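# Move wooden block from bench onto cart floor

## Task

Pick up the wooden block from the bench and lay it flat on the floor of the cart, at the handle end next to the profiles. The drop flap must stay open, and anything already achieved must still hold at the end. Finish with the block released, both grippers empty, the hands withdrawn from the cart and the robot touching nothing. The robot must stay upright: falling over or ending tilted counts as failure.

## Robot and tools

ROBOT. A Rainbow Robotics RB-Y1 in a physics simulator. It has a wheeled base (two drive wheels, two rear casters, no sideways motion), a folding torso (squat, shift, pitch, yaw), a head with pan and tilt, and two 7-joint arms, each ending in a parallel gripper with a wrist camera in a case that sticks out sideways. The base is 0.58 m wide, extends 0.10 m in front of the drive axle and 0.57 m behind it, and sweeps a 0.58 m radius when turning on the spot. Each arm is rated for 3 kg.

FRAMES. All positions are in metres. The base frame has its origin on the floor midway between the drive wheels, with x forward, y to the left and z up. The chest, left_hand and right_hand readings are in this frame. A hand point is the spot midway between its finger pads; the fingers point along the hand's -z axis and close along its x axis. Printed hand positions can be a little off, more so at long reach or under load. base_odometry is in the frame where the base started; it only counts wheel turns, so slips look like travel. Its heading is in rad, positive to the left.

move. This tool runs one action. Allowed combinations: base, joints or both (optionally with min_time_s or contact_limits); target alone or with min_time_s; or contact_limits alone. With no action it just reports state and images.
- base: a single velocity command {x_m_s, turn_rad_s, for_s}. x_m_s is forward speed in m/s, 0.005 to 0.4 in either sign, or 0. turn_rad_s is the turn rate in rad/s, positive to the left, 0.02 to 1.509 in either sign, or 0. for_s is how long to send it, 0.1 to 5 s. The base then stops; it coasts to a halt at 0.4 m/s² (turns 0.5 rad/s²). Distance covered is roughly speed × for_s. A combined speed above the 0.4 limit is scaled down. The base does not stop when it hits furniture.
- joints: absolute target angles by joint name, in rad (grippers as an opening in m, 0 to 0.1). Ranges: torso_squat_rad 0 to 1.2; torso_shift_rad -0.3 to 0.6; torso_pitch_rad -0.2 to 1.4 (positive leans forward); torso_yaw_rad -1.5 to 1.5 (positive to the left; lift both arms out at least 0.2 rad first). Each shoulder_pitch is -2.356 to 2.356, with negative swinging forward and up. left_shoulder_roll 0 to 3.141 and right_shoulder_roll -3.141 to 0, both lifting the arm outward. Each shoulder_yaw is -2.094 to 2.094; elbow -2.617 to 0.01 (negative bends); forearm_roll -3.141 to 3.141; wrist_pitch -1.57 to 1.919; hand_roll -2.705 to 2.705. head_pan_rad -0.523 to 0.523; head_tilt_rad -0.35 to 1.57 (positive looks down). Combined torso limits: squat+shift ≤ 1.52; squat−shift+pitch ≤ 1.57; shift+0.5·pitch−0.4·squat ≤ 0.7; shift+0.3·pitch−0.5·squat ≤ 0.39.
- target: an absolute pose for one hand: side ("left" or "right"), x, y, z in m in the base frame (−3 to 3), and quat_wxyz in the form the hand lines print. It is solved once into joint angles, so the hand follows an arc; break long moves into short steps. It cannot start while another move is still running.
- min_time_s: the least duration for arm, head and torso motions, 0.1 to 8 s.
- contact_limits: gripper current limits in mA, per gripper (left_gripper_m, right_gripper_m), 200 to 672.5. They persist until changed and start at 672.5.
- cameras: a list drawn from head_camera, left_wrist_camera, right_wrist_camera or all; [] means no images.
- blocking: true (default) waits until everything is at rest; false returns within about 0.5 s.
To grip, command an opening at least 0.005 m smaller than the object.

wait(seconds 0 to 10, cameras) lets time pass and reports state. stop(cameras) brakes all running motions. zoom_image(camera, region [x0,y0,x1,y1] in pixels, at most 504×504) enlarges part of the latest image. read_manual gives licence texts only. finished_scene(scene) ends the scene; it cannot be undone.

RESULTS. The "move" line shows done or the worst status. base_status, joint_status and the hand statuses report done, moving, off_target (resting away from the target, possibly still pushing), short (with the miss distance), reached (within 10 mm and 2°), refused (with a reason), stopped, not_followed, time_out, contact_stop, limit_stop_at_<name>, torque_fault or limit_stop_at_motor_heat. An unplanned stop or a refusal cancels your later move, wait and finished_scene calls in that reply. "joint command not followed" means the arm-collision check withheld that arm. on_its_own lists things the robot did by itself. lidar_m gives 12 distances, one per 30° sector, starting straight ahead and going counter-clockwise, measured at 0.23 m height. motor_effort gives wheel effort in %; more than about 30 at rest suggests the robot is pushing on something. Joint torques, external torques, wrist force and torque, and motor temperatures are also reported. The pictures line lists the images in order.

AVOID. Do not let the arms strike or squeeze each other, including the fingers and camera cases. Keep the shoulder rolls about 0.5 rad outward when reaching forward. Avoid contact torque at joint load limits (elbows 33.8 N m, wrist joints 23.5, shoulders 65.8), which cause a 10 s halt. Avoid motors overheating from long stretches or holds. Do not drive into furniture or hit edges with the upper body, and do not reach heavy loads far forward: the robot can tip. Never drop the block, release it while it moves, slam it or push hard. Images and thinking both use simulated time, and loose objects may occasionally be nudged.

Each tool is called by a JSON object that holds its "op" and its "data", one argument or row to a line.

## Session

{"op": "move", "data": {
  "joints": {"head_tilt_rad":0.5,"head_pan_rad":0.52},
  "cameras": ["head_camera"]
}}

{"op": "move", "data": {
  "joints": {"head_tilt_rad":0.75,"head_pan_rad":0},
  "cameras": ["head_camera"]
}}

Scene clock: 1.00 s.
Joint torques (N m): left_arm=[-1.56 -0.75 0.68 -0.48 -0.13 -0.55 -0.13] | right_arm=[-3.64 -0.59 -0.78 -1.42 0.04 -0.56 0]
External joint torques (N m): left_arm=[-0.18 -0.9 0.67 0.08 -0.14 -0.13 -0.12] | right_arm=[-0.04 0.53 -0.73 0.22 -0.02 0.03 -0.02]
Motor temperatures (°C): left_arm=[30 28 31 35 34 32 37] | right_arm=[34 30 31 30 35 37 34]
Wrist force (N): left_arm=[-0.1 1.3 -7.8] | right_arm=[-2.6 0.9 -4.7]
Wrist torque (N m): left_arm=[-0.30 0.15 0.11] | right_arm=[-0.08 -0.10 -0.10]
Wrist force, peak (N): left_arm=[0.1 1.6 -7.9] | right_arm=[-2.9 0.8 -5.4]
move: done
base_odometry: x=+0.000 y=+0.000 heading=+0.000
lidar_m: 0.74 1.04 1.57 4.56 1.51 1.06 1.01 1.09 1.44 3.61 1.10 0.79
base_status: not commanded
joint_positions: torso_squat_rad=+0.350 torso_shift_rad=+0.000 torso_pitch_rad=+0.000 torso_yaw_rad=+0.000 left_shoulder_pitch_rad=+0.037 left_shoulder_roll_rad=+0.004 left_shoulder_yaw_rad=-0.043 left_elbow_rad=-0.196 left_forearm_roll_rad=-0.014 left_wrist_pitch_rad=+0.002 left_hand_roll_rad=+0.027 left_gripper_m=+0.099 right_shoulder_pitch_rad=-0.040 right_shoulder_roll_rad=-0.021 right_shoulder_yaw_rad=-0.018 right_elbow_rad=-0.235 right_forearm_roll_rad=+0.049 right_wrist_pitch_rad=-0.014 right_hand_roll_rad=+0.035 right_gripper_m=+0.099 head_pan_rad=+0.520 head_tilt_rad=+0.500
joint_status: all done
wheel_motors_off: 0
motor_effort: left_wheel=+0(1) right_wheel=+0(2)
chest: x=-0.2280 y=+0.0001 z=+1.2475 quat_wxyz=(+1.000, +0.000, +0.000, +0.000) (m; base frame)
left_hand: x=-0.1598 y=+0.2200 z=+0.5653 quat_wxyz=(+0.997, +0.000, -0.079, -0.009) (m; base frame)
right_hand: x=-0.0823 y=-0.2360 z=+0.5770 quat_wxyz=(+0.989, -0.016, -0.142, +0.041) (m; base frame)
pictures: head_camera
camera_calibration:
head_camera: T_world_to_cam=[[0.500955, -0.864913, -0.0311239, 0.147459], [-0.384911, -0.190442, -0.903092, 1.27966], [0.775169, 0.464389, -0.428317, 0.724804], [0, 0, 0, 1]] pos_world=[-0.143163, 0.0346482, 1.47068]

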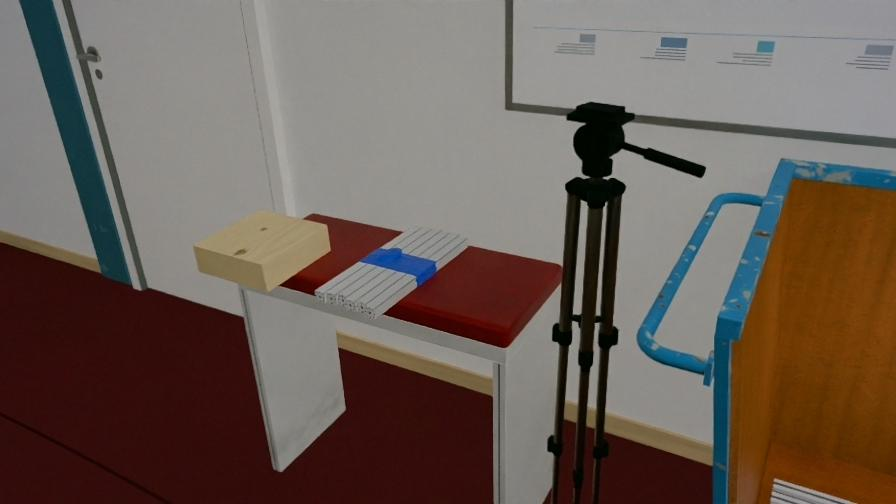

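Scene clock: 2.00 s.
Joint torques (N m): left_arm=[-1.64 -0.97 0.92 -0.58 -0.05 -0.7 -0.06] | right_arm=[-3.38 -0.49 -0.73 -1.49 -0.09 -0.58 -0.03]
External joint torques (N m): left_arm=[-0.26 -1.12 0.91 -0.03 -0.05 -0.28 -0.05] | right_arm=[0.22 0.63 -0.69 0.15 -0.15 0.01 -0.05]
Motor temperatures (°C): left_arm=[30 28 31 35 34 32 37] | right_arm=[34 30 31 30 35 37 34]
Wrist force (N): left_arm=[0.0 1.1 -7.6] | right_arm=[-2.7 1.0 -4.6]
Wrist torque (N m): left_arm=[-0.30 0.17 0.11] | right_arm=[-0.10 -0.12 -0.10]
Wrist force, peak (N): left_arm=[-0.7 1.3 -8.3] | right_arm=[-2.9 1.1 -5.3]
move: done
base_odometry: x=+0.000 y=+0.000 heading=+0.000
lidar_m: 0.73 1.03 1.56 4.57 1.51 1.07 1.02 1.08 1.44 3.62 1.08 0.79
base_status: not commanded
joint_positions: torso_squat_rad=+0.350 torso_shift_rad=+0.000 torso_pitch_rad=+0.000 torso_yaw_rad=+0.000 left_shoulder_pitch_rad=+0.037 left_shoulder_roll_rad=+0.004 left_shoulder_yaw_rad=-0.043 left_elbow_rad=-0.196 left_forearm_roll_rad=-0.014 left_wrist_pitch_rad=+0.002 left_hand_roll_rad=+0.027 left_gripper_m=+0.099 right_shoulder_pitch_rad=-0.040 right_shoulder_roll_rad=-0.021 right_shoulder_yaw_rad=-0.018 right_elbow_rad=-0.235 right_forearm_roll_rad=+0.049 right_wrist_pitch_rad=-0.014 right_hand_roll_rad=+0.035 right_gripper_m=+0.099 head_pan_rad=+0.000 head_tilt_rad=+0.750
joint_status: all done
wheel_motors_off: 0
motor_effort: left_wheel=+0(1) right_wheel=-1(2)
chest: x=-0.2280 y=+0.0001 z=+1.2475 quat_wxyz=(+1.000, +0.000, +0.000, +0.000) (m; base frame)
left_hand: x=-0.1598 y=+0.2200 z=+0.5653 quat_wxyz=(+0.997, +0.000, -0.079, -0.009) (m; base frame)
right_hand: x=-0.0823 y=-0.2360 z=+0.5770 quat_wxyz=(+0.989, -0.016, -0.142, +0.041) (m; base frame)
pictures: head_camera
camera_calibration:
head_camera: T_world_to_cam=[[-0.00287247, -0.999504, -0.0313571, 0.0440107], [-0.638739, 0.0259608, -0.768985, 1.03318], [0.769418, 0.0178201, -0.638497, 1.02793], [0, 0, 0, 1]] pos_world=[-0.130844, -0.00115112, 1.45221]

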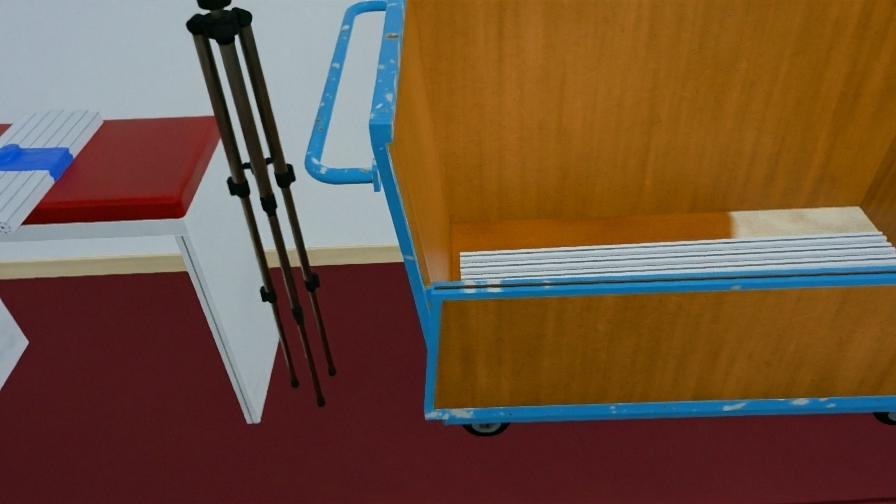

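{"op": "move", "data": {
  "base": {"turn_rad_s":0.8,"for_s":1.671},
  "joints": {"torso_squat_rad":0.75,"head_tilt_rad":0.7},
  "cameras": []
}}

{"op": "move", "data": {
  "base": {"x_m_s":0.4,"for_s":3.52},
  "cameras": []
}}

{"op": "move", "data": {
  "base": {"turn_rad_s":-0.72,"for_s":1.51},
  "joints": {"right_shoulder_pitch_rad":-0.506,"right_shoulder_roll_rad":-0.066,"right_shoulder_yaw_rad":-0.097,"right_elbow_rad":-0.423,"right_forearm_roll_rad":-0.475,"right_wrist_pitch_rad":-0.702,"right_hand_roll_rad":0.316},
  "cameras": ["head_camera","right_wrist_camera"]
}}

Scene clock: 14.93 s.
Joint torques (N m): left_arm=[-1.6 -0.82 0.44 -0.44 -0.02 -0.73 0.02] | right_arm=[-3.85 -0.46 -0.57 -1.41 0 -0.58 0.02]
External joint torques (N m): left_arm=[-0.22 -0.98 0.43 0.12 -0.02 -0.31 0.03] | right_arm=[-0.24 0.65 -0.53 0.22 -0.06 0.01 0.01]
Motor temperatures (°C): left_arm=[30 28 31 35 34 32 37] | right_arm=[34 30 31 30 35 37 34]
Wrist force (N): left_arm=[0.2 1.9 -6.7] | right_arm=[-2.3 0.6 -5.0]
Wrist torque (N m): left_arm=[-0.39 0.17 0.09] | right_arm=[-0.05 -0.05 -0.09]
Wrist force, peak (N): left_arm=[0.4 1.4 -8.4] | right_arm=[-2.7 1.5 -5.7]
move: done
base_odometry: x=+0.000 y=+0.000 heading=+1.333
lidar_m: 3.02 2.08 1.20 1.02 1.02 1.20 2.07 3.04 0.90 0.74 0.75 1.07
base_status: done (sent for 1.67 of 1.67 s)
joint_positions: torso_squat_rad=+0.750 torso_shift_rad=+0.000 torso_pitch_rad=+0.000 torso_yaw_rad=+0.000 left_shoulder_pitch_rad=+0.037 left_shoulder_roll_rad=+0.004 left_shoulder_yaw_rad=-0.043 left_elbow_rad=-0.196 left_forearm_roll_rad=-0.014 left_wrist_pitch_rad=+0.002 left_hand_roll_rad=+0.027 left_gripper_m=+0.099 right_shoulder_pitch_rad=-0.040 right_shoulder_roll_rad=-0.021 right_shoulder_yaw_rad=-0.018 right_elbow_rad=-0.235 right_forearm_roll_rad=+0.049 right_wrist_pitch_rad=-0.014 right_hand_roll_rad=+0.035 right_gripper_m=+0.099 head_pan_rad=+0.000 head_tilt_rad=+0.700
joint_status: all done
wheel_motors_off: 0
motor_effort: left_wheel=+5(33) right_wheel=+19(50)
chest: x=-0.2281 y=+0.0001 z=+1.1021 quat_wxyz=(+1.000, +0.000, +0.000, +0.000) (m; base frame)
left_hand: x=-0.1597 y=+0.2200 z=+0.4199 quat_wxyz=(+0.997, +0.000, -0.079, -0.009) (m; base frame)
right_hand: x=-0.0823 y=-0.2360 z=+0.4317 quat_wxyz=(+0.989, -0.016, -0.142, +0.041) (m; base frame)
pictures: none
No camera images: "cameras" was empty.

Scene clock: 19.97 s.
Joint torques (N m): left_arm=[-1.18 -0.65 0.77 -0.4 -0.08 -0.66 0.02] | right_arm=[-2.9 -0.56 -0.47 -1.57 -0.03 -0.36 0.04]
External joint torques (N m): left_arm=[0.2 -0.8 0.76 0.15 -0.09 -0.24 0.02] | right_arm=[0.7 0.55 -0.42 0.06 -0.1 0.23 0.02]
Motor temperatures (°C): left_arm=[30 28 31 35 34 32 37] | right_arm=[34 30 31 30 35 37 34]
Wrist force (N): left_arm=[-0.2 0.9 -7.8] | right_arm=[-2.8 1.2 -5.3]
Wrist torque (N m): left_arm=[-0.23 0.13 0.10] | right_arm=[-0.10 -0.11 -0.07]
Wrist force, peak (N): left_arm=[-0.1 1.3 -8.5] | right_arm=[-3.3 0.7 -5.5]
move: done
base_odometry: x=+0.332 y=+1.374 heading=+1.335
lidar_m: 2.37 2.81 1.61 1.39 1.38 1.63 2.82 1.34 0.99 0.57 1.17 1.34
base_status: done (sent for 3.53 of 3.53 s)
joint_positions: torso_squat_rad=+0.750 torso_shift_rad=+0.000 torso_pitch_rad=+0.000 torso_yaw_rad=+0.000 left_shoulder_pitch_rad=+0.037 left_shoulder_roll_rad=+0.004 left_shoulder_yaw_rad=-0.043 left_elbow_rad=-0.196 left_forearm_roll_rad=-0.014 left_wrist_pitch_rad=+0.002 left_hand_roll_rad=+0.027 left_gripper_m=+0.099 right_shoulder_pitch_rad=-0.040 right_shoulder_roll_rad=-0.021 right_shoulder_yaw_rad=-0.018 right_elbow_rad=-0.235 right_forearm_roll_rad=+0.049 right_wrist_pitch_rad=-0.014 right_hand_roll_rad=+0.035 right_gripper_m=+0.099 head_pan_rad=+0.000 head_tilt_rad=+0.700
joint_status: not commanded
wheel_motors_off: 0
motor_effort: left_wheel=+22(45) right_wheel=-20(52)
chest: x=-0.2280 y=+0.0001 z=+1.1021 quat_wxyz=(+1.000, +0.000, +0.000, +0.000) (m; base frame)
left_hand: x=-0.1597 y=+0.2200 z=+0.4199 quat_wxyz=(+0.997, +0.000, -0.079, -0.009) (m; base frame)
right_hand: x=-0.0823 y=-0.2360 z=+0.4317 quat_wxyz=(+0.989, -0.016, -0.142, +0.041) (m; base frame)
pictures: none
No camera images: "cameras" was empty.

Scene clock: 23.23 s.
Joint torques (N m): left_arm=[-1.58 -0.62 0.54 -0.48 -0.09 -0.66 0.06] | right_arm=[-15.73 -3.7 -1.2 -7.66 0.65 -1.68 -0.2]
External joint torques (N m): left_arm=[-0.21 -0.77 0.52 0.07 -0.1 -0.24 0.06] | right_arm=[0.63 0.36 -1.37 -0.17 0.08 0.14 -0.25]
Motor temperatures (°C): left_arm=[30 28 31 35 34 32 37] | right_arm=[34 30 31 30 35 37 34]
Wrist force (N): left_arm=[-0.3 1.1 -6.8] | right_arm=[-7.5 0.7 0.6]
Wrist torque (N m): left_arm=[-0.27 0.13 0.07] | right_arm=[-0.12 -0.44 -0.12]
Wrist force, peak (N): left_arm=[-0.4 1.0 -8.5] | right_arm=[-7.3 1.4 -3.6]
move: done
base_odometry: x=+0.332 y=+1.374 heading=+0.255
lidar_m: 1.15 1.32 2.21 3.01 1.65 1.40 1.39 1.61 2.66 1.38 0.97 0.55
base_status: done (sent for 1.5 of 1.5 s)
joint_positions: torso_squat_rad=+0.750 torso_shift_rad=+0.000 torso_pitch_rad=+0.000 torso_yaw_rad=+0.000 left_shoulder_pitch_rad=+0.037 left_shoulder_roll_rad=+0.004 left_shoulder_yaw_rad=-0.043 left_elbow_rad=-0.196 left_forearm_roll_rad=-0.014 left_wrist_pitch_rad=+0.002 left_hand_roll_rad=+0.027 left_gripper_m=+0.099 right_shoulder_pitch_rad=-0.506 right_shoulder_roll_rad=-0.066 right_shoulder_yaw_rad=-0.097 right_elbow_rad=-0.423 right_forearm_roll_rad=-0.475 right_wrist_pitch_rad=-0.702 right_hand_roll_rad=+0.316 right_gripper_m=+0.099 head_pan_rad=+0.000 head_tilt_rad=+0.700
joint_status: all done
wheel_motors_off: 0
motor_effort: left_wheel=+22(53) right_wheel=+2(52)
chest: x=-0.2280 y=+0.0001 z=+1.1021 quat_wxyz=(+1.000, +0.000, +0.000, +0.000) (m; base frame)
left_hand: x=-0.1598 y=+0.2200 z=+0.4199 quat_wxyz=(+0.997, +0.000, -0.079, -0.009) (m; base frame)
right_hand: x=+0.3338 y=-0.2824 z=+0.7693 quat_wxyz=(+0.703, -0.088, -0.700, -0.088) (m; base frame)
pictures: head_camera, right_wrist_camera
camera_calibration:
head_camera: T_world_to_cam=[[-0.00122579, -0.999502, -0.031523, 0.0399001], [-0.599562, 0.0259633, -0.799907, 0.969722], [0.800327, 0.0179195, -0.599296, 0.890339], [0, 0, 0, 1]] pos_world=[-0.131105, -0.00125137, 1.31052]
right_wrist_camera: T_world_to_cam=[[0.0145957, -0.0336795, -0.999326, 0.753188], [-0.277894, 0.959921, -0.0364103, 0.418964], [0.960501, 0.278238, 0.00465143, -0.173385], [0, 0, 0, 1]] pos_world=[0.271971, -0.328563, 0.768742]

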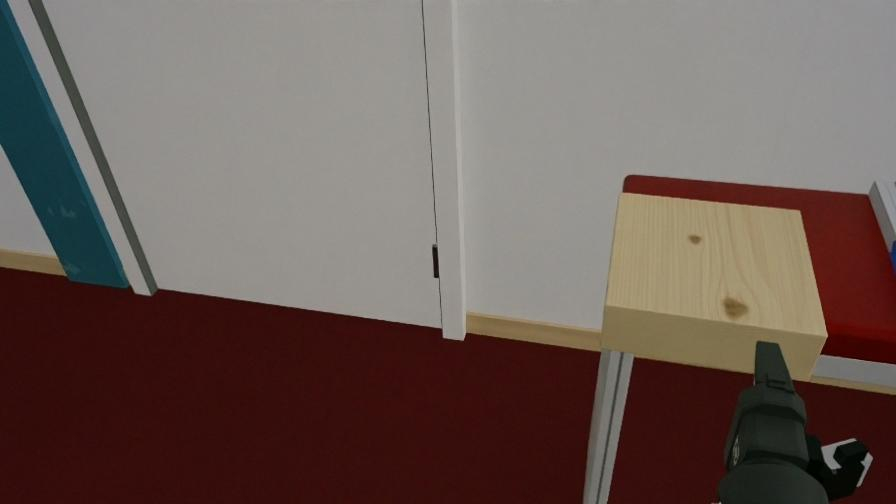

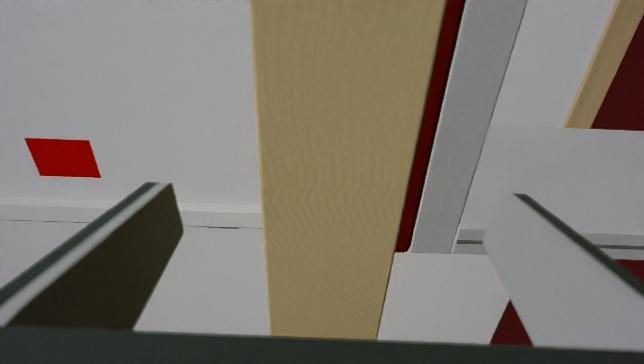

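{"op": "move", "data": {
  "base": {"x_m_s":0.13,"for_s":1.0},
  "cameras": ["head_camera"]
}}

{"op": "move", "data": {
  "joints": {"right_gripper_m":0.03},
  "cameras": []
}}

Scene clock: 26.30 s.
Joint torques (N m): left_arm=[-1.12 -0.77 0.6 -0.32 -0.05 -0.54 -0.02] | right_arm=[-17.23 -3.93 -1.74 -7.77 0.63 -1.47 -0.18]
External joint torques (N m): left_arm=[0.26 -0.92 0.58 0.23 -0.06 -0.12 -0.02] | right_arm=[-0.88 0.13 -1.91 -0.28 0.06 0.34 -0.23]
Motor temperatures (°C): left_arm=[30 28 31 35 34 32 37] | right_arm=[34 30 31 30 35 37 34]
Wrist force (N): left_arm=[-0.4 1.4 -6.9] | right_arm=[-6.6 0.5 3.6]
Wrist torque (N m): left_arm=[-0.32 0.16 0.11] | right_arm=[-0.16 -0.47 -0.09]
Wrist force, peak (N): left_arm=[-0.4 1.7 -8.2] | right_arm=[-1.4 -0.3 14.3]
move: done
base_odometry: x=+0.458 y=+1.406 heading=+0.254
lidar_m: 1.03 1.16 1.98 3.27 1.79 1.52 1.52 1.75 2.91 0.95 0.95 0.44
base_status: done (sent for 1 of 1 s)
joint_positions: torso_squat_rad=+0.750 torso_shift_rad=+0.000 torso_pitch_rad=+0.000 torso_yaw_rad=+0.000 left_shoulder_pitch_rad=+0.037 left_shoulder_roll_rad=+0.004 left_shoulder_yaw_rad=-0.043 left_elbow_rad=-0.196 left_forearm_roll_rad=-0.014 left_wrist_pitch_rad=+0.002 left_hand_roll_rad=+0.027 left_gripper_m=+0.099 right_shoulder_pitch_rad=-0.506 right_shoulder_roll_rad=-0.066 right_shoulder_yaw_rad=-0.097 right_elbow_rad=-0.423 right_forearm_roll_rad=-0.475 right_wrist_pitch_rad=-0.702 right_hand_roll_rad=+0.316 right_gripper_m=+0.099 head_pan_rad=+0.000 head_tilt_rad=+0.700
joint_status: not commanded
wheel_motors_off: 0
motor_effort: left_wheel=-11(49) right_wheel=+12(40)
chest: x=-0.2280 y=+0.0001 z=+1.1021 quat_wxyz=(+1.000, +0.000, +0.000, +0.000) (m; base frame)
left_hand: x=-0.1596 y=+0.2200 z=+0.4199 quat_wxyz=(+0.997, +0.000, -0.079, -0.009) (m; base frame)
right_hand: x=+0.3336 y=-0.2825 z=+0.7691 quat_wxyz=(+0.703, -0.088, -0.700, -0.088) (m; base frame)
pictures: head_camera
camera_calibration:
head_camera: T_world_to_cam=[[-0.00130247, -0.999504, -0.0314588, 0.0398062], [-0.59956, 0.025958, -0.799909, 0.969724], [0.800329, 0.0178196, -0.599297, 0.89034], [0, 0, 0, 1]] pos_world=[-0.131105, -0.00125113, 1.31052]

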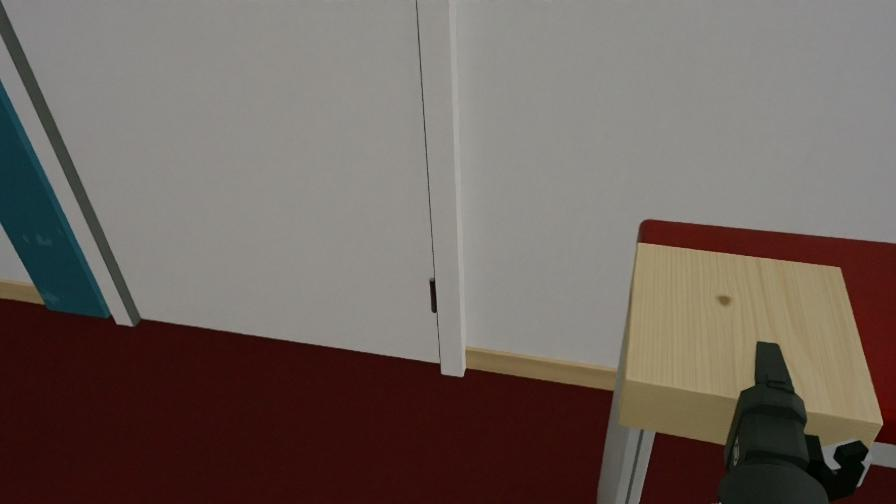

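Scene clock: 27.60 s.
Joint torques (N m): left_arm=[-1.09 -0.58 0.78 -0.38 -0.11 -0.74 -0.09] | right_arm=[-17.24 -3.95 -1.58 -8.15 0.66 -1.92 -0.13]
External joint torques (N m): left_arm=[0.29 -0.73 0.77 0.18 -0.12 -0.31 -0.08] | right_arm=[-0.89 0.11 -1.75 -0.66 0.09 -0.09 -0.18]
Motor temperatures (°C): left_arm=[30 28 31 35 34 32 37] | right_arm=[34 30 31 30 35 37 34]
Wrist force (N): left_arm=[0.3 1.0 -7.5] | right_arm=[-10.0 1.2 0.3]
Wrist torque (N m): left_arm=[-0.28 0.17 0.08] | right_arm=[-0.12 -0.95 -0.31]
Wrist force, peak (N): left_arm=[-0.3 2.0 -8.4] | right_arm=[-10.6 0.8 0.6]
move: off_target
base_odometry: x=+0.458 y=+1.406 heading=+0.254
lidar_m: 1.04 1.18 1.98 3.28 1.80 1.51 1.51 1.74 2.90 0.93 0.93 0.42
base_status: not commanded
joint_positions: torso_squat_rad=+0.750 torso_shift_rad=+0.000 torso_pitch_rad=+0.000 torso_yaw_rad=+0.000 left_shoulder_pitch_rad=+0.037 left_shoulder_roll_rad=+0.004 left_shoulder_yaw_rad=-0.043 left_elbow_rad=-0.196 left_forearm_roll_rad=-0.014 left_wrist_pitch_rad=+0.002 left_hand_roll_rad=+0.027 left_gripper_m=+0.099 right_shoulder_pitch_rad=-0.506 right_shoulder_roll_rad=-0.066 right_shoulder_yaw_rad=-0.097 right_elbow_rad=-0.423 right_forearm_roll_rad=-0.475 right_wrist_pitch_rad=-0.702 right_hand_roll_rad=+0.316 right_gripper_m=+0.075 head_pan_rad=+0.000 head_tilt_rad=+0.700
joint_status: right_gripper_m off_target (ended at +0.075, target +0.030)
wheel_motors_off: 0
motor_effort: left_wheel=-10(12) right_wheel=+12(15)
chest: x=-0.2280 y=+0.0001 z=+1.1021 quat_wxyz=(+1.000, +0.000, +0.000, +0.000) (m; base frame)
left_hand: x=-0.1596 y=+0.2200 z=+0.4199 quat_wxyz=(+0.997, +0.000, -0.079, -0.009) (m; base frame)
right_hand: x=+0.3336 y=-0.2825 z=+0.7691 quat_wxyz=(+0.703, -0.088, -0.700, -0.088) (m; base frame)
pictures: none
No camera images: "cameras" was empty.

{"op": "move", "data": {
  "joints": {"torso_squat_rad":0.58},
  "min_time_s": 1,
  "cameras": []
}}

{"op": "move", "data": {
  "base": {"x_m_s":-0.3,"for_s":1.1},
  "cameras": ["head_camera"]
}}

{"op": "move", "data": {
  "base": {"turn_rad_s":0.75,"for_s":1.979},
  "joints": {"right_shoulder_yaw_rad":0.15},
  "min_time_s": 2,
  "cameras": ["head_camera"]
}}

Scene clock: 36.77 s.
Joint torques (N m): left_arm=[-1.11 -0.56 0.85 -0.4 -0.07 -0.7 0.01] | right_arm=[-28.64 -5.51 -1.29 -18.79 1.28 -8.47 -0.15]
External joint torques (N m): left_arm=[0.24 -0.72 0.84 0.14 -0.08 -0.28 0.02] | right_arm=[-12.39 -1.49 -1.46 -11.34 0.71 -6.65 -0.2]
Motor temperatures (°C): left_arm=[30 28 31 35 34 32 37] | right_arm=[34 30 31 30 35 37 34]
Wrist force (N): left_arm=[0.4 1.3 -7.3] | right_arm=[-28.6 0.8 0.1]
Wrist torque (N m): left_arm=[-0.30 0.22 0.13] | right_arm=[-0.04 1.52 0.32]
Wrist force, peak (N): left_arm=[-0.4 1.5 -8.5] | right_arm=[-30.7 1.1 0.6]
move: done
base_odometry: x=+0.458 y=+1.406 heading=+0.254
lidar_m: 1.03 1.18 1.98 3.27 1.82 1.52 1.52 1.74 2.91 0.94 0.93 0.42
base_status: not commanded
joint_positions: torso_squat_rad=+0.580 torso_shift_rad=+0.000 torso_pitch_rad=+0.001 torso_yaw_rad=+0.000 left_shoulder_pitch_rad=+0.037 left_shoulder_roll_rad=+0.004 left_shoulder_yaw_rad=-0.043 left_elbow_rad=-0.196 left_forearm_roll_rad=-0.014 left_wrist_pitch_rad=+0.002 left_hand_roll_rad=+0.027 left_gripper_m=+0.099 right_shoulder_pitch_rad=-0.503 right_shoulder_roll_rad=-0.065 right_shoulder_yaw_rad=-0.097 right_elbow_rad=-0.420 right_forearm_roll_rad=-0.475 right_wrist_pitch_rad=-0.700 right_hand_roll_rad=+0.316 right_gripper_m=+0.074 head_pan_rad=+0.000 head_tilt_rad=+0.700
joint_status: all done
wheel_motors_off: 0
motor_effort: left_wheel=-12(12) right_wheel=+11(14)
chest: x=-0.2275 y=+0.0000 z=+1.1755 quat_wxyz=(+1.000, +0.000, +0.001, +0.000) (m; base frame)
left_hand: x=-0.1598 y=+0.2201 z=+0.4932 quat_wxyz=(+0.997, +0.000, -0.079, -0.009) (m; base frame)
right_hand: x=+0.3321 y=-0.2827 z=+0.8388 quat_wxyz=(+0.706, -0.088, -0.697, -0.089) (m; base frame)
pictures: none
No camera images: "cameras" was empty.

Scene clock: 38.97 s.
Joint torques (N m): left_arm=[-1.97 -0.77 0.72 -0.35 -0.05 -0.66 -0.1] | right_arm=[-30.25 -6.52 -1.36 -19.34 1.39 -8.45 -0.11]
External joint torques (N m): left_arm=[-0.61 -0.94 0.71 0.2 -0.05 -0.24 -0.09] | right_arm=[-13.99 -2.5 -1.53 -11.89 0.82 -6.65 -0.16]
Motor temperatures (°C): left_arm=[30 28 31 35 34 32 37] | right_arm=[34 30 31 31 35 37 34]
Wrist force (N): left_arm=[-0.5 2.0 -7.8] | right_arm=[-28.8 0.7 0.1]
Wrist torque (N m): left_arm=[-0.41 0.10 0.07] | right_arm=[-0.20 1.42 0.29]
Wrist force, peak (N): left_arm=[0.1 1.6 -8.2] | right_arm=[-29.8 1.4 1.5]
move: done
base_odometry: x=+0.138 y=+1.323 heading=+0.253
lidar_m: 0.75 1.53 2.58 2.60 1.42 1.20 1.19 1.36 2.29 1.37 1.06 0.75
base_status: done (sent for 1.1 of 1.1 s)
joint_positions: torso_squat_rad=+0.580 torso_shift_rad=+0.000 torso_pitch_rad=+0.001 torso_yaw_rad=+0.000 left_shoulder_pitch_rad=+0.037 left_shoulder_roll_rad=+0.004 left_shoulder_yaw_rad=-0.043 left_elbow_rad=-0.196 left_forearm_roll_rad=-0.014 left_wrist_pitch_rad=+0.002 left_hand_roll_rad=+0.027 left_gripper_m=+0.099 right_shoulder_pitch_rad=-0.503 right_shoulder_roll_rad=-0.065 right_shoulder_yaw_rad=-0.097 right_elbow_rad=-0.420 right_forearm_roll_rad=-0.475 right_wrist_pitch_rad=-0.700 right_hand_roll_rad=+0.316 right_gripper_m=+0.074 head_pan_rad=+0.000 head_tilt_rad=+0.700
joint_status: not commanded
wheel_motors_off: 0
motor_effort: left_wheel=-18(30) right_wheel=+16(53)
chest: x=-0.2276 y=-0.0001 z=+1.1755 quat_wxyz=(+1.000, +0.000, +0.000, +0.000) (m; base frame)
left_hand: x=-0.1600 y=+0.2201 z=+0.4933 quat_wxyz=(+0.997, +0.000, -0.079, -0.009) (m; base frame)
right_hand: x=+0.3319 y=-0.2827 z=+0.8386 quat_wxyz=(+0.706, -0.088, -0.697, -0.089) (m; base frame)
pictures: head_camera
camera_calibration:
head_camera: T_world_to_cam=[[-0.00135461, -0.999493, -0.031821, 0.0424079], [-0.600192, 0.0262648, -0.799424, 1.02797], [0.799854, 0.0180158, -0.599924, 0.9346], [0, 0, 0, 1]] pos_world=[-0.130506, -0.00145071, 1.38382]

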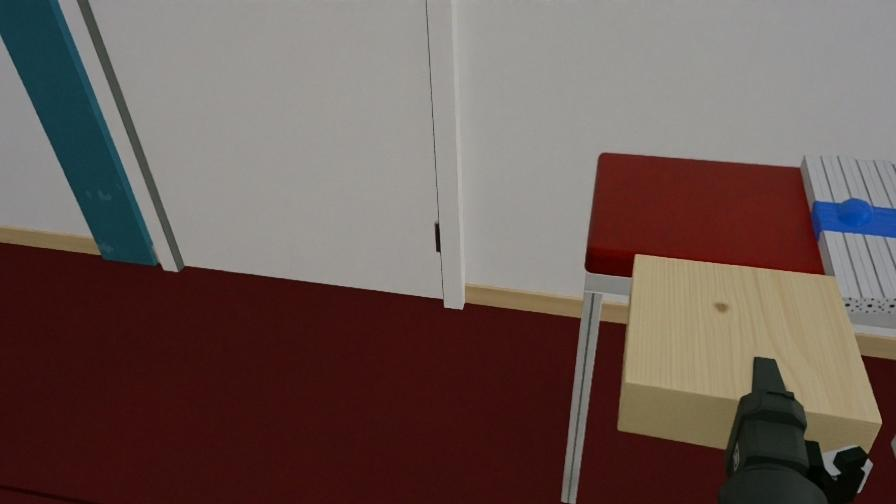

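Scene clock: 42.80 s.
Joint torques (N m): left_arm=[-1.77 -1.15 0.6 -0.53 -0.09 -0.68 0.01] | right_arm=[-30.37 -5.81 -0.15 -18.88 0.92 -8.8 -0.22]
External joint torques (N m): left_arm=[-0.42 -1.32 0.58 0.01 -0.09 -0.26 0.02] | right_arm=[-14.11 -2.97 0.29 -11.67 0.48 -6.92 -0.27]
Motor temperatures (°C): left_arm=[30 28 31 35 34 32 37] | right_arm=[34 30 31 31 35 37 34]
Wrist force (N): left_arm=[-0.2 1.3 -7.1] | right_arm=[-28.6 4.2 -0.3]
Wrist torque (N m): left_arm=[-0.30 0.16 0.06] | right_arm=[0.05 1.46 0.28]
Wrist force, peak (N): left_arm=[-0.3 1.4 -8.5] | right_arm=[-29.0 5.3 -0.1]
move: done
base_odometry: x=+0.138 y=+1.323 heading=+1.727
lidar_m: 3.13 1.51 1.20 1.19 1.30 1.99 1.53 1.08 1.29 0.76 1.48 2.28
base_status: done (sent for 1.97 of 1.97 s)
joint_positions: torso_squat_rad=+0.580 torso_shift_rad=+0.000 torso_pitch_rad=+0.001 torso_yaw_rad=+0.000 left_shoulder_pitch_rad=+0.037 left_shoulder_roll_rad=+0.004 left_shoulder_yaw_rad=-0.043 left_elbow_rad=-0.196 left_forearm_roll_rad=-0.014 left_wrist_pitch_rad=+0.002 left_hand_roll_rad=+0.027 left_gripper_m=+0.099 right_shoulder_pitch_rad=-0.503 right_shoulder_roll_rad=-0.065 right_shoulder_yaw_rad=+0.150 right_elbow_rad=-0.420 right_forearm_roll_rad=-0.475 right_wrist_pitch_rad=-0.700 right_hand_roll_rad=+0.316 right_gripper_m=+0.074 head_pan_rad=+0.000 head_tilt_rad=+0.700
joint_status: all done
wheel_motors_off: 0
motor_effort: left_wheel=+1(39) right_wheel=+21(47)
chest: x=-0.2276 y=+0.0000 z=+1.1755 quat_wxyz=(+1.000, +0.000, +0.000, +0.000) (m; base frame)
left_hand: x=-0.1599 y=+0.2201 z=+0.4933 quat_wxyz=(+0.997, +0.000, -0.079, -0.009) (m; base frame)
right_hand: x=+0.3348 y=-0.2072 z=+0.8380 quat_wxyz=(+0.707, -0.052, -0.704, +0.029) (m; base frame)
pictures: head_camera
camera_calibration:
head_camera: T_world_to_cam=[[-0.0012934, -0.999495, -0.0317421, 0.0424063], [-0.600191, 0.026165, -0.799428, 1.02798], [0.799855, 0.0180173, -0.599922, 0.934597], [0, 0, 0, 1]] pos_world=[-0.130506, -0.00135101, 1.38382]

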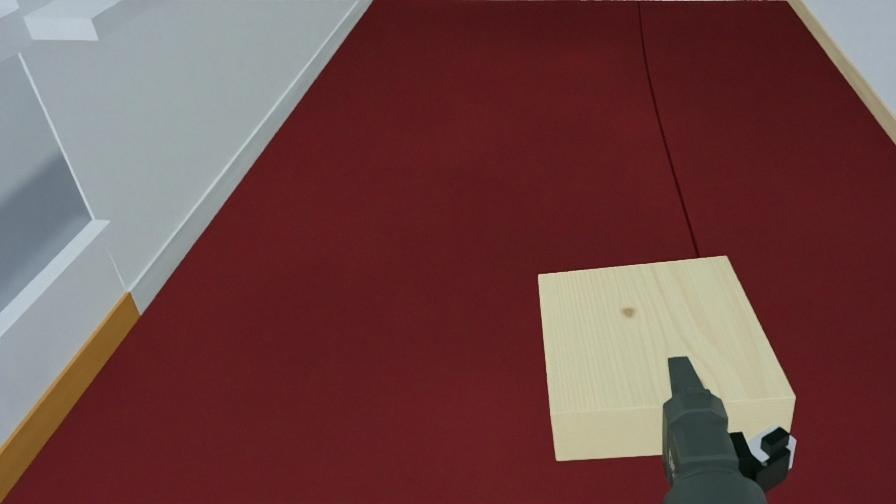

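{"op": "move", "data": {
  "base": {"x_m_s":-0.35,"for_s":3.93},
  "joints": {"left_shoulder_roll_rad":0.7},
  "cameras": []
}}

{"op": "move", "data": {
  "base": {"x_m_s":-0.25,"turn_rad_s":-0.0464,"for_s":2.8},
  "joints": {"left_elbow_rad":-1.6,"head_pan_rad":-0.5},
  "cameras": ["head_camera"]
}}

Scene clock: 49.73 s.
Joint torques (N m): left_arm=[-1.63 15.98 2.42 0.11 -0.06 -0.44 0.04] | right_arm=[-30.64 -5.04 -0.64 -18.82 0.78 -8.83 -0.22]
External joint torques (N m): left_arm=[-0.27 -2.74 0.77 0.14 -0.13 -0.2 0.03] | right_arm=[-14.38 -2.19 -0.19 -11.61 0.35 -6.94 -0.27]
Motor temperatures (°C): left_arm=[30 28 31 35 34 32 37] | right_arm=[35 30 31 32 35 38 34]
Wrist force (N): left_arm=[0.6 -2.8 -5.6] | right_arm=[-28.3 4.3 -0.3]
Wrist torque (N m): left_arm=[-0.02 0.24 0.07] | right_arm=[0.08 1.47 0.34]
Wrist force, peak (N): left_arm=[0.2 1.8 -8.4] | right_arm=[-29.6 4.0 -0.2]
move: done
base_odometry: x=+0.353 y=-0.037 heading=+1.729
lidar_m: 3.60 1.73 1.40 1.38 1.52 2.31 1.01 0.51 0.41 0.40 0.73 1.43
base_status: done (sent for 3.93 of 3.93 s)
joint_positions: torso_squat_rad=+0.580 torso_shift_rad=+0.000 torso_pitch_rad=+0.001 torso_yaw_rad=+0.000 left_shoulder_pitch_rad=+0.037 left_shoulder_roll_rad=+0.700 left_shoulder_yaw_rad=-0.043 left_elbow_rad=-0.196 left_forearm_roll_rad=-0.014 left_wrist_pitch_rad=+0.002 left_hand_roll_rad=+0.027 left_gripper_m=+0.099 right_shoulder_pitch_rad=-0.502 right_shoulder_roll_rad=-0.065 right_shoulder_yaw_rad=+0.150 right_elbow_rad=-0.420 right_forearm_roll_rad=-0.475 right_wrist_pitch_rad=-0.700 right_hand_roll_rad=+0.316 right_gripper_m=+0.074 head_pan_rad=+0.000 head_tilt_rad=+0.700
joint_status: all done
wheel_motors_off: 0
motor_effort: left_wheel=+23(41) right_wheel=-22(39)
chest: x=-0.2276 y=+0.0000 z=+1.1755 quat_wxyz=(+1.000, +0.000, +0.000, +0.000) (m; base frame)
left_hand: x=-0.1598 y=+0.7073 z=+0.6694 quat_wxyz=(+0.937, +0.339, -0.067, -0.047) (m; base frame)
right_hand: x=+0.3348 y=-0.2072 z=+0.8380 quat_wxyz=(+0.707, -0.052, -0.704, +0.029) (m; base frame)
pictures: none
No camera images: "cameras" was empty.

Scene clock: 53.50 s.
Joint torques (N m): left_arm=[-10.68 9.91 9.17 -7.34 0 -1.59 -0.07] | right_arm=[-30.55 -4.67 -0.76 -18.93 0.82 -8.74 -0.17]
External joint torques (N m): left_arm=[0.26 -2.09 1.19 0.84 -0.08 -0.08 -0.04] | right_arm=[-14.29 -1.82 -0.31 -11.72 0.38 -6.86 -0.22]
Motor temperatures (°C): left_arm=[30 28 31 35 34 32 37] | right_arm=[35 30 31 32 35 38 34]
Wrist force (N): left_arm=[-4.7 -2.4 -2.3] | right_arm=[-28.9 4.6 -0.1]
Wrist torque (N m): left_arm=[-0.10 -0.12 0.08] | right_arm=[0.10 1.44 0.31]
Wrist force, peak (N): left_arm=[-1.3 -3.4 -6.4] | right_arm=[-29.7 3.0 -1.4]
move: done
base_odometry: x=+0.411 y=-0.734 heading=+1.599
lidar_m: 2.10 2.03 1.48 1.42 1.49 2.05 4.32 0.49 0.37 0.34 0.35 0.49
base_status: done (sent for 2.8 of 2.8 s)
joint_positions: torso_squat_rad=+0.580 torso_shift_rad=+0.000 torso_pitch_rad=+0.001 torso_yaw_rad=+0.000 left_shoulder_pitch_rad=+0.037 left_shoulder_roll_rad=+0.700 left_shoulder_yaw_rad=-0.043 left_elbow_rad=-1.600 left_forearm_roll_rad=-0.014 left_wrist_pitch_rad=+0.002 left_hand_roll_rad=+0.027 left_gripper_m=+0.099 right_shoulder_pitch_rad=-0.502 right_shoulder_roll_rad=-0.065 right_shoulder_yaw_rad=+0.150 right_elbow_rad=-0.420 right_forearm_roll_rad=-0.475 right_wrist_pitch_rad=-0.700 right_hand_roll_rad=+0.316 right_gripper_m=+0.074 head_pan_rad=-0.500 head_tilt_rad=+0.700
joint_status: all done
wheel_motors_off: 0
motor_effort: left_wheel=+0(34) right_wheel=+1(59)
chest: x=-0.2276 y=+0.0000 z=+1.1755 quat_wxyz=(+1.000, +0.000, +0.000, +0.000) (m; base frame)
left_hand: x=+0.2792 y=+0.3982 z=+0.9987 quat_wxyz=(+0.675, +0.220, -0.656, -0.255) (m; base frame)
right_hand: x=+0.3348 y=-0.2073 z=+0.8380 quat_wxyz=(+0.707, -0.052, -0.704, +0.029) (m; base frame)
pictures: head_camera
camera_calibration:
head_camera: T_world_to_cam=[[-0.480353, -0.876513, -0.0313966, -0.0565963], [-0.514251, 0.310461, -0.799475, 1.04565], [0.710497, -0.367884, -0.599879, 0.916233], [0, 0, 0, 1]] pos_world=[-0.140439, -0.0371736, 1.38382]

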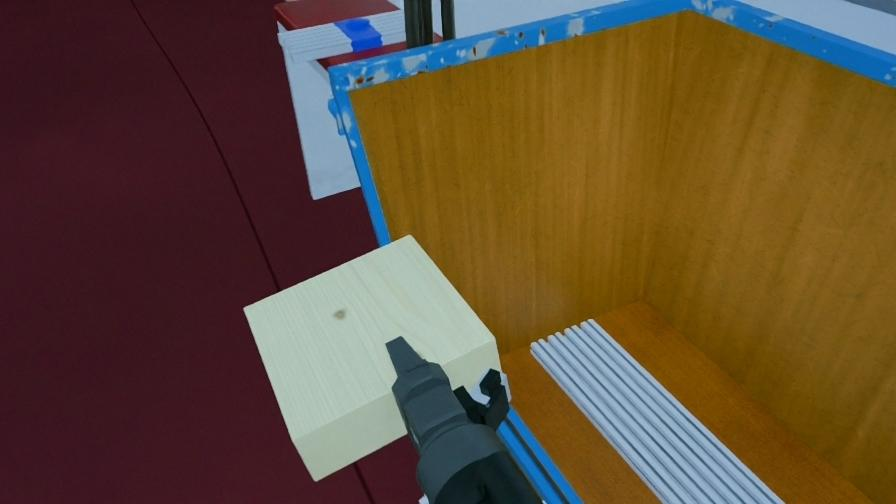

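{"op": "move", "data": {
  "joints": {"torso_squat_rad":0.6,"torso_pitch_rad":0.4,"right_shoulder_pitch_rad":-0.9},
  "min_time_s": 2,
  "cameras": []
}}

{"op": "move", "data": {
  "target": {"side":"right","x":0.33,"y":-0.40,"z":0.86,"quat_wxyz":[0.7071,0,-0.7071,0]},
  "min_time_s": 1.8,
  "cameras": ["head_camera"]
}}

{"op": "move", "data": {
  "target": {"side":"right","x":0.2,"y":-0.53,"z":0.91,"quat_wxyz":[0.745,0,-0.667,0]},
  "min_time_s": 1.2,
  "cameras": []
}}

{"op": "move", "data": {
  "target": {"side":"right","x":0.125,"y":-0.53,"z":0.924,"quat_wxyz":[0.779,0,-0.627,0]},
  "min_time_s": 1,
  "cameras": ["head_camera"]
}}

Scene clock: 59.17 s.
Joint torques (N m): left_arm=[-3.05 9.02 8.3 -6.57 0.04 -1.51 -0.1] | right_arm=[-30.95 -3.18 -0.73 -18.59 0.89 -8.83 -0.18]
External joint torques (N m): left_arm=[-0.21 -1.93 1.18 0.49 -0.03 -0.07 -0.07] | right_arm=[-15.11 -1.2 -0.46 -11.47 0.43 -6.96 -0.22]
Motor temperatures (°C): left_arm=[30 28 31 35 34 32 37] | right_arm=[35 30 31 32 35 39 34]
Wrist force (N): left_arm=[-4.1 -1.8 -4.1] | right_arm=[-28.1 3.5 -0.9]
Wrist torque (N m): left_arm=[-0.13 -0.08 0.13] | right_arm=[-0.02 1.48 0.33]
Wrist force, peak (N): left_arm=[-4.4 -2.8 -4.8] | right_arm=[-30.1 4.1 -0.6]
move: done
base_odometry: x=+0.411 y=-0.734 heading=+1.599
lidar_m: 2.08 2.02 1.47 1.42 1.49 2.04 4.33 0.49 0.37 0.34 0.35 0.50
base_status: not commanded
joint_positions: torso_squat_rad=+0.600 torso_shift_rad=+0.000 torso_pitch_rad=+0.401 torso_yaw_rad=+0.000 left_shoulder_pitch_rad=+0.037 left_shoulder_roll_rad=+0.700 left_shoulder_yaw_rad=-0.043 left_elbow_rad=-1.600 left_forearm_roll_rad=-0.014 left_wrist_pitch_rad=+0.002 left_hand_roll_rad=+0.027 left_gripper_m=+0.099 right_shoulder_pitch_rad=-0.896 right_shoulder_roll_rad=-0.065 right_shoulder_yaw_rad=+0.150 right_elbow_rad=-0.420 right_forearm_roll_rad=-0.475 right_wrist_pitch_rad=-0.700 right_hand_roll_rad=+0.316 right_gripper_m=+0.074 head_pan_rad=-0.500 head_tilt_rad=+0.700
joint_status: all done
wheel_motors_off: 0
motor_effort: left_wheel=-1(1) right_wheel=-1(3)
chest: x=-0.1069 y=+0.0000 z=+1.1431 quat_wxyz=(+0.980, +0.000, +0.199, +0.000) (m; base frame)
left_hand: x=+0.2909 y=+0.3982 z=+0.7828 quat_wxyz=(+0.792, +0.165, -0.509, -0.294) (m; base frame)
right_hand: x=+0.4668 y=-0.1233 z=+0.7844 quat_wxyz=(+0.715, +0.004, -0.696, +0.067) (m; base frame)
pictures: none
No camera images: "cameras" was empty.

Scene clock: 61.30 s.
Joint torques (N m): left_arm=[-2.96 9.01 7.97 -6.57 0.04 -1.45 -0.04] | right_arm=[-13.1 -15.06 -13.95 -18.13 -0.61 -8.99 -0.38]
External joint torques (N m): left_arm=[-0.11 -1.95 0.85 0.49 -0.04 -0.02 -0.01] | right_arm=[-9.56 -4 -7.65 -11.1 -0.78 -7.08 -0.43]
Motor temperatures (°C): left_arm=[30 28 31 35 34 32 37] | right_arm=[35 30 31 32 35 39 34]
Wrist force (N): left_arm=[-3.6 -2.7 -4.5] | right_arm=[-28.7 1.8 0.1]
Wrist torque (N m): left_arm=[-0.01 -0.05 0.13] | right_arm=[-0.05 1.47 0.34]
Wrist force, peak (N): left_arm=[-4.0 -2.5 -5.1] | right_arm=[-32.7 0.8 -0.8]
move: done
base_odometry: x=+0.411 y=-0.734 heading=+1.599
lidar_m: 2.11 2.02 1.48 1.43 1.49 2.05 4.31 0.50 0.36 0.35 0.35 0.48
base_status: not commanded
joint_positions: torso_squat_rad=+0.600 torso_shift_rad=+0.000 torso_pitch_rad=+0.401 torso_yaw_rad=+0.000 left_shoulder_pitch_rad=+0.037 left_shoulder_roll_rad=+0.700 left_shoulder_yaw_rad=-0.043 left_elbow_rad=-1.600 left_forearm_roll_rad=-0.014 left_wrist_pitch_rad=+0.002 left_hand_roll_rad=+0.027 left_gripper_m=+0.099 right_shoulder_pitch_rad=-0.055 right_shoulder_roll_rad=-0.603 right_shoulder_yaw_rad=+0.015 right_elbow_rad=-1.467 right_forearm_roll_rad=-0.546 right_wrist_pitch_rad=-0.438 right_hand_roll_rad=-0.064 right_gripper_m=+0.074 head_pan_rad=-0.500 head_tilt_rad=+0.700
joint_status: all done
wheel_motors_off: 0
motor_effort: left_wheel=+0(1) right_wheel=+0(3)
chest: x=-0.1070 y=-0.0001 z=+1.1432 quat_wxyz=(+0.980, +0.000, +0.199, +0.000) (m; base frame)
left_hand: x=+0.2909 y=+0.3982 z=+0.7829 quat_wxyz=(+0.792, +0.165, -0.509, -0.294) (m; base frame)
right_hand: x=+0.3285 y=-0.4002 z=+0.8571 quat_wxyz=(+0.709, +0.000, -0.705, +0.000) (m; base frame)
right_hand_status: reached (checked arc, planned for 1.8 s): 3 mm and 0.4 deg off.
pictures: head_camera
camera_calibration:
head_camera: T_world_to_cam=[[-0.454521, -0.876587, 0.158132, -0.213535], [-0.785175, 0.310461, -0.535831, 0.751488], [0.420609, -0.367707, -0.829385, 1.04245], [0, 0, 0, 1]] pos_world=[0.0545305, -0.0371741, 1.30103]

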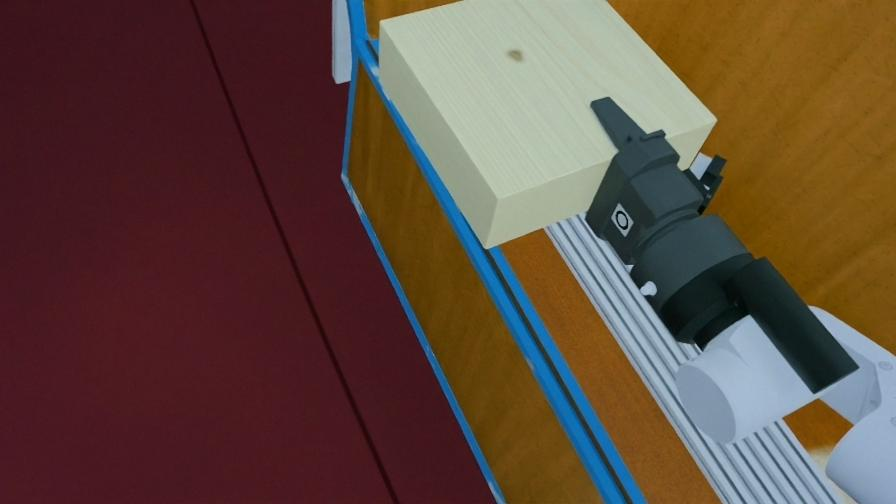

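Scene clock: 62.90 s.
Joint torques (N m): left_arm=[-2.74 9.17 8.1 -6.82 0.03 -1.58 -0.01] | right_arm=[-2.24 -15.74 -17.45 -8.73 -2.47 -8.11 -0.3]
External joint torques (N m): left_arm=[0.11 -1.79 0.97 0.23 -0.04 -0.14 0.02] | right_arm=[-5.82 -3.62 -8.78 -5.87 -2.15 -6.43 -0.35]
Motor temperatures (°C): left_arm=[30 28 31 35 34 32 37] | right_arm=[35 30 31 32 35 39 34]
Wrist force (N): left_arm=[-4.2 -1.9 -4.4] | right_arm=[-29.0 1.1 -2.4]
Wrist torque (N m): left_arm=[-0.10 -0.07 0.13] | right_arm=[-0.19 1.50 0.33]
Wrist force, peak (N): left_arm=[-3.9 -2.7 -5.2] | right_arm=[-34.9 4.7 0.1]
move: done
base_odometry: x=+0.411 y=-0.734 heading=+1.599
lidar_m: 2.09 2.03 1.48 1.42 1.48 2.05 4.31 0.50 0.37 0.35 0.36 0.50
base_status: not commanded
joint_positions: torso_squat_rad=+0.600 torso_shift_rad=+0.000 torso_pitch_rad=+0.401 torso_yaw_rad=+0.000 left_shoulder_pitch_rad=+0.037 left_shoulder_roll_rad=+0.700 left_shoulder_yaw_rad=-0.043 left_elbow_rad=-1.600 left_forearm_roll_rad=-0.014 left_wrist_pitch_rad=+0.002 left_hand_roll_rad=+0.027 left_gripper_m=+0.099 right_shoulder_pitch_rad=+0.458 right_shoulder_roll_rad=-0.945 right_shoulder_yaw_rad=-0.149 right_elbow_rad=-1.564 right_forearm_roll_rad=-0.594 right_wrist_pitch_rad=-0.645 right_hand_roll_rad=-0.417 right_gripper_m=+0.074 head_pan_rad=-0.500 head_tilt_rad=+0.700
joint_status: all done
wheel_motors_off: 0
motor_effort: left_wheel=-1(2) right_wheel=+0(3)
chest: x=-0.1071 y=-0.0002 z=+1.1432 quat_wxyz=(+0.980, +0.000, +0.199, +0.000) (m; base frame)
left_hand: x=+0.2908 y=+0.3982 z=+0.7831 quat_wxyz=(+0.792, +0.165, -0.509, -0.294) (m; base frame)
right_hand: x=+0.1986 y=-0.5303 z=+0.9081 quat_wxyz=(+0.747, +0.000, -0.665, -0.001) (m; base frame)
right_hand_status: reached (checked arc, planned for 1.2 s): 2 mm and 0.3 deg off.
pictures: none
No camera images: "cameras" was empty.

Scene clock: 64.23 s.
Joint torques (N m): left_arm=[-2.79 9.02 7.95 -6.63 -0.03 -1.47 0.05] | right_arm=[2.97 -10.66 -17.23 -6.4 -2.77 -7.9 -0.57]
External joint torques (N m): left_arm=[0.06 -1.94 0.82 0.42 -0.1 -0.04 0.08] | right_arm=[-4 -2.46 -9.01 -4.63 -2.37 -6.2 -0.62]
Motor temperatures (°C): left_arm=[30 28 31 35 34 32 37] | right_arm=[35 30 32 32 35 39 34]
Wrist force (N): left_arm=[-3.7 -2.2 -3.9] | right_arm=[-28.1 1.3 -5.8]
Wrist torque (N m): left_arm=[-0.11 0.00 0.11] | right_arm=[-0.19 1.40 0.33]
Wrist force, peak (N): left_arm=[-3.7 -2.3 -5.0] | right_arm=[-31.3 1.6 -2.4]
move: done
base_odometry: x=+0.411 y=-0.734 heading=+1.599
lidar_m: 2.11 2.03 1.48 1.42 1.48 2.04 4.31 0.49 0.36 0.35 0.35 0.50
base_status: not commanded
joint_positions: torso_squat_rad=+0.600 torso_shift_rad=+0.000 torso_pitch_rad=+0.401 torso_yaw_rad=+0.000 left_shoulder_pitch_rad=+0.037 left_shoulder_roll_rad=+0.700 left_shoulder_yaw_rad=-0.043 left_elbow_rad=-1.600 left_forearm_roll_rad=-0.014 left_wrist_pitch_rad=+0.002 left_hand_roll_rad=+0.027 left_gripper_m=+0.099 right_shoulder_pitch_rad=+0.779 right_shoulder_roll_rad=-0.956 right_shoulder_yaw_rad=-0.243 right_elbow_rad=-1.716 right_forearm_roll_rad=-0.601 right_wrist_pitch_rad=-0.688 right_hand_roll_rad=-0.446 right_gripper_m=+0.074 head_pan_rad=-0.500 head_tilt_rad=+0.700
joint_status: all done
wheel_motors_off: 0
motor_effort: left_wheel=+0(1) right_wheel=+1(3)
chest: x=-0.1072 y=-0.0002 z=+1.1432 quat_wxyz=(+0.980, +0.000, +0.199, +0.000) (m; base frame)
left_hand: x=+0.2908 y=+0.3982 z=+0.7831 quat_wxyz=(+0.792, +0.165, -0.509, -0.294) (m; base frame)
right_hand: x=+0.1237 y=-0.5302 z=+0.9225 quat_wxyz=(+0.780, +0.000, -0.625, -0.001) (m; base frame)
right_hand_status: reached (checked arc, planned for 1.0 s): 2 mm and 0.3 deg off.
pictures: head_camera
camera_calibration:
head_camera: T_world_to_cam=[[-0.454603, -0.876596, 0.157847, -0.213355], [-0.78497, 0.310555, -0.536076, 0.751726], [0.420902, -0.367607, -0.829281, 1.04243], [0, 0, 0, 1]] pos_world=[0.0543303, -0.0372741, 1.30113]

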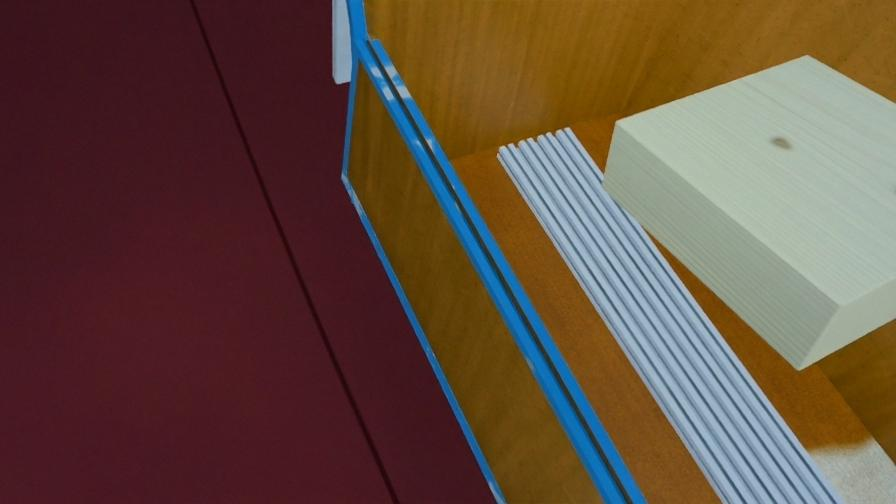

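{"op": "move", "data": {
  "base": {"x_m_s":0.2,"for_s":1.1},
  "cameras": []
}}

{"op": "move", "data": {
  "joints": {"torso_squat_rad":1.18,"torso_shift_rad":0.31,"torso_pitch_rad":0.68},
  "min_time_s": 2.5,
  "cameras": ["head_camera"]
}}

{"op": "move", "data": {
  "target": {"side":"right","x":0.245,"y":-0.53,"z":0.42,"quat_wxyz":[0.836,0,-0.5485,0]},
  "min_time_s": 1.5,
  "cameras": ["right_wrist_camera"]
}}

{"op": "move", "data": {
  "target": {"side":"right","x":0.25,"y":-0.53,"z":0.398,"quat_wxyz":[0.836,0,-0.5485,0]},
  "min_time_s": 1,
  "cameras": ["head_camera","right_wrist_camera"]
}}

Scene clock: 69.33 s.
Joint torques (N m): left_arm=[-2.38 9.27 8.13 -6.78 -0.01 -1.51 -0.08] | right_arm=[2.55 -9.37 -16.72 -6.48 -2.76 -7.84 -0.72]
External joint torques (N m): left_arm=[0.47 -1.69 1 0.27 -0.09 -0.08 -0.05] | right_arm=[-4.42 -1.18 -8.5 -4.71 -2.36 -6.14 -0.77]
Motor temperatures (°C): left_arm=[30 28 31 35 34 32 37] | right_arm=[35 30 32 32 35 39 34]
Wrist force (N): left_arm=[-3.6 -1.7 -4.5] | right_arm=[-28.0 1.3 -5.8]
Wrist torque (N m): left_arm=[-0.13 -0.06 0.13] | right_arm=[-0.22 1.40 0.34]
Wrist force, peak (N): left_arm=[-4.6 -2.2 -4.9] | right_arm=[-28.8 1.1 -6.2]
move: done
base_odometry: x=+0.405 y=-0.514 heading=+1.598
lidar_m: 4.59 2.01 1.48 1.42 1.49 2.06 4.36 0.51 0.37 0.35 0.35 0.51
base_status: done (sent for 1.1 of 1.1 s)
joint_positions: torso_squat_rad=+0.600 torso_shift_rad=+0.000 torso_pitch_rad=+0.401 torso_yaw_rad=+0.000 left_shoulder_pitch_rad=+0.037 left_shoulder_roll_rad=+0.700 left_shoulder_yaw_rad=-0.043 left_elbow_rad=-1.600 left_forearm_roll_rad=-0.014 left_wrist_pitch_rad=+0.002 left_hand_roll_rad=+0.027 left_gripper_m=+0.099 right_shoulder_pitch_rad=+0.779 right_shoulder_roll_rad=-0.956 right_shoulder_yaw_rad=-0.243 right_elbow_rad=-1.716 right_forearm_roll_rad=-0.601 right_wrist_pitch_rad=-0.688 right_hand_roll_rad=-0.446 right_gripper_m=+0.074 head_pan_rad=-0.500 head_tilt_rad=+0.700
joint_status: not commanded
wheel_motors_off: 0
motor_effort: left_wheel=-6(46) right_wheel=+8(29)
chest: x=-0.1072 y=-0.0002 z=+1.1432 quat_wxyz=(+0.980, +0.000, +0.199, +0.000) (m; base frame)
left_hand: x=+0.2908 y=+0.3982 z=+0.7832 quat_wxyz=(+0.792, +0.165, -0.509, -0.294) (m; base frame)
right_hand: x=+0.1237 y=-0.5302 z=+0.9225 quat_wxyz=(+0.780, +0.000, -0.625, -0.001) (m; base frame)
pictures: none
No camera images: "cameras" was empty.

Scene clock: 81.37 s.
Joint torques (N m): left_arm=[2.11 8.23 7.28 -5.93 -0.02 -1.61 -0.07] | right_arm=[23.76 -14.07 14.85 9.45 17.35 16.25 11.72]
External joint torques (N m): left_arm=[-0.14 -1.22 1.24 -0.08 -0.08 -0.33 -0.04] | right_arm=[13.68 -9.19 21.78 9.81 17.74 17.86 11.67]
External joint torques when the fault began: right_arm=[12.93 -9.73 29.34 5.93 24.83 20.09 15.67]
Motor temperatures (°C): left_arm=[30 28 31 35 34 32 37] | right_arm=[35 30 32 32 46 46 41]
Wrist force (N): left_arm=[-2.8 -1.3 -4.8] | right_arm=[46.1 -21.4 20.4]
Wrist torque (N m): left_arm=[-0.18 0.03 0.13] | right_arm=[1.00 -9.08 -11.90]
Wrist force, peak (N): left_arm=[-6.9 -2.3 -6.8] | right_arm=[84.2 -32.4 20.9]
move: torque_fault
TORQUE FAULT: right_forearm_roll_rad reached its load limit. The robot stopped for 10 seconds, dropped its targets and accepts commands again. Before the stop ended, the hold on right_forearm_roll_rad was turned back by 1.3 degrees, the way its load pushed it. Before the stop ended, the hold on right_wrist_pitch_rad was turned back by 0.5 degrees, the way its load pushed it. The stop added 9.4 s to the call.
base_odometry: x=+0.405 y=-0.514 heading=+1.598
lidar_m: 4.59 2.01 1.48 1.41 1.49 2.04 4.34 0.49 0.36 0.34 0.36 0.49
base_status: not commanded
joint_positions: torso_squat_rad=+1.112 torso_shift_rad=+0.272 torso_pitch_rad=+0.639 torso_yaw_rad=-0.002 left_shoulder_pitch_rad=+0.037 left_shoulder_roll_rad=+0.700 left_shoulder_yaw_rad=-0.043 left_elbow_rad=-1.600 left_forearm_roll_rad=-0.014 left_wrist_pitch_rad=+0.002 left_hand_roll_rad=+0.027 left_gripper_m=+0.099 right_shoulder_pitch_rad=+0.774 right_shoulder_roll_rad=-0.952 right_shoulder_yaw_rad=-0.255 right_elbow_rad=-1.720 right_forearm_roll_rad=-0.635 right_wrist_pitch_rad=-0.705 right_hand_roll_rad=-0.451 right_gripper_m=+0.099 head_pan_rad=-0.500 head_tilt_rad=+0.700
joint_status: torso_squat_rad torque_fault (moved +0.512 of +0.580); torso_shift_rad torque_fault (moved +0.272 of +0.310); torso_pitch_rad torque_fault (moved +0.238 of +0.279)
wheel_motors_off: 0
on_its_own: torso_squat_rad is held at +1.112, not at your +1.180, since a torque_fault; torso_shift_rad is held at +0.273, not at your +0.310, since a torque_fault; torso_pitch_rad is held at +0.641, not at your +0.680, since a torque_fault; right_forearm_roll_rad is held at -0.630, not at your -0.601, since a torque_fault; right_wrist_pitch_rad is held at -0.701, not at your -0.689, since a torque_fault
motor_effort: left_wheel=-7(29) right_wheel=+6(31)
chest: x=+0.0398 y=+0.0003 z=+0.8273 quat_wxyz=(+0.949, -0.001, +0.314, -0.001) (m; base frame)
left_hand: x=+0.3420 y=+0.3971 z=+0.3823 quat_wxyz=(+0.847, +0.127, -0.411, -0.311) (m; base frame)
right_hand: x=+0.2185 y=-0.5345 z=+0.5689 quat_wxyz=(+0.838, +0.000, -0.545, -0.016) (m; base frame)
pictures: head_camera
camera_calibration:
head_camera: T_world_to_cam=[[-0.405714, -0.875351, 0.262977, -0.185286], [-0.888938, 0.310988, -0.336268, 0.536415], [0.21257, -0.370198, -0.904305, 0.789156], [0, 0, 0, 1]] pos_world=[0.233915, -0.0368646, 0.942742]

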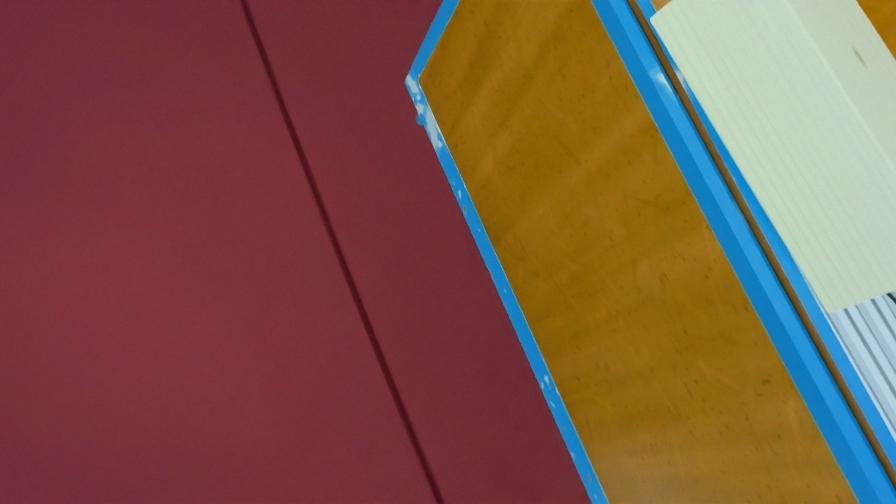

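not run: a stop that you did not command came earlier in this reply.

not run: a stop that you did not command came earlier in this reply.


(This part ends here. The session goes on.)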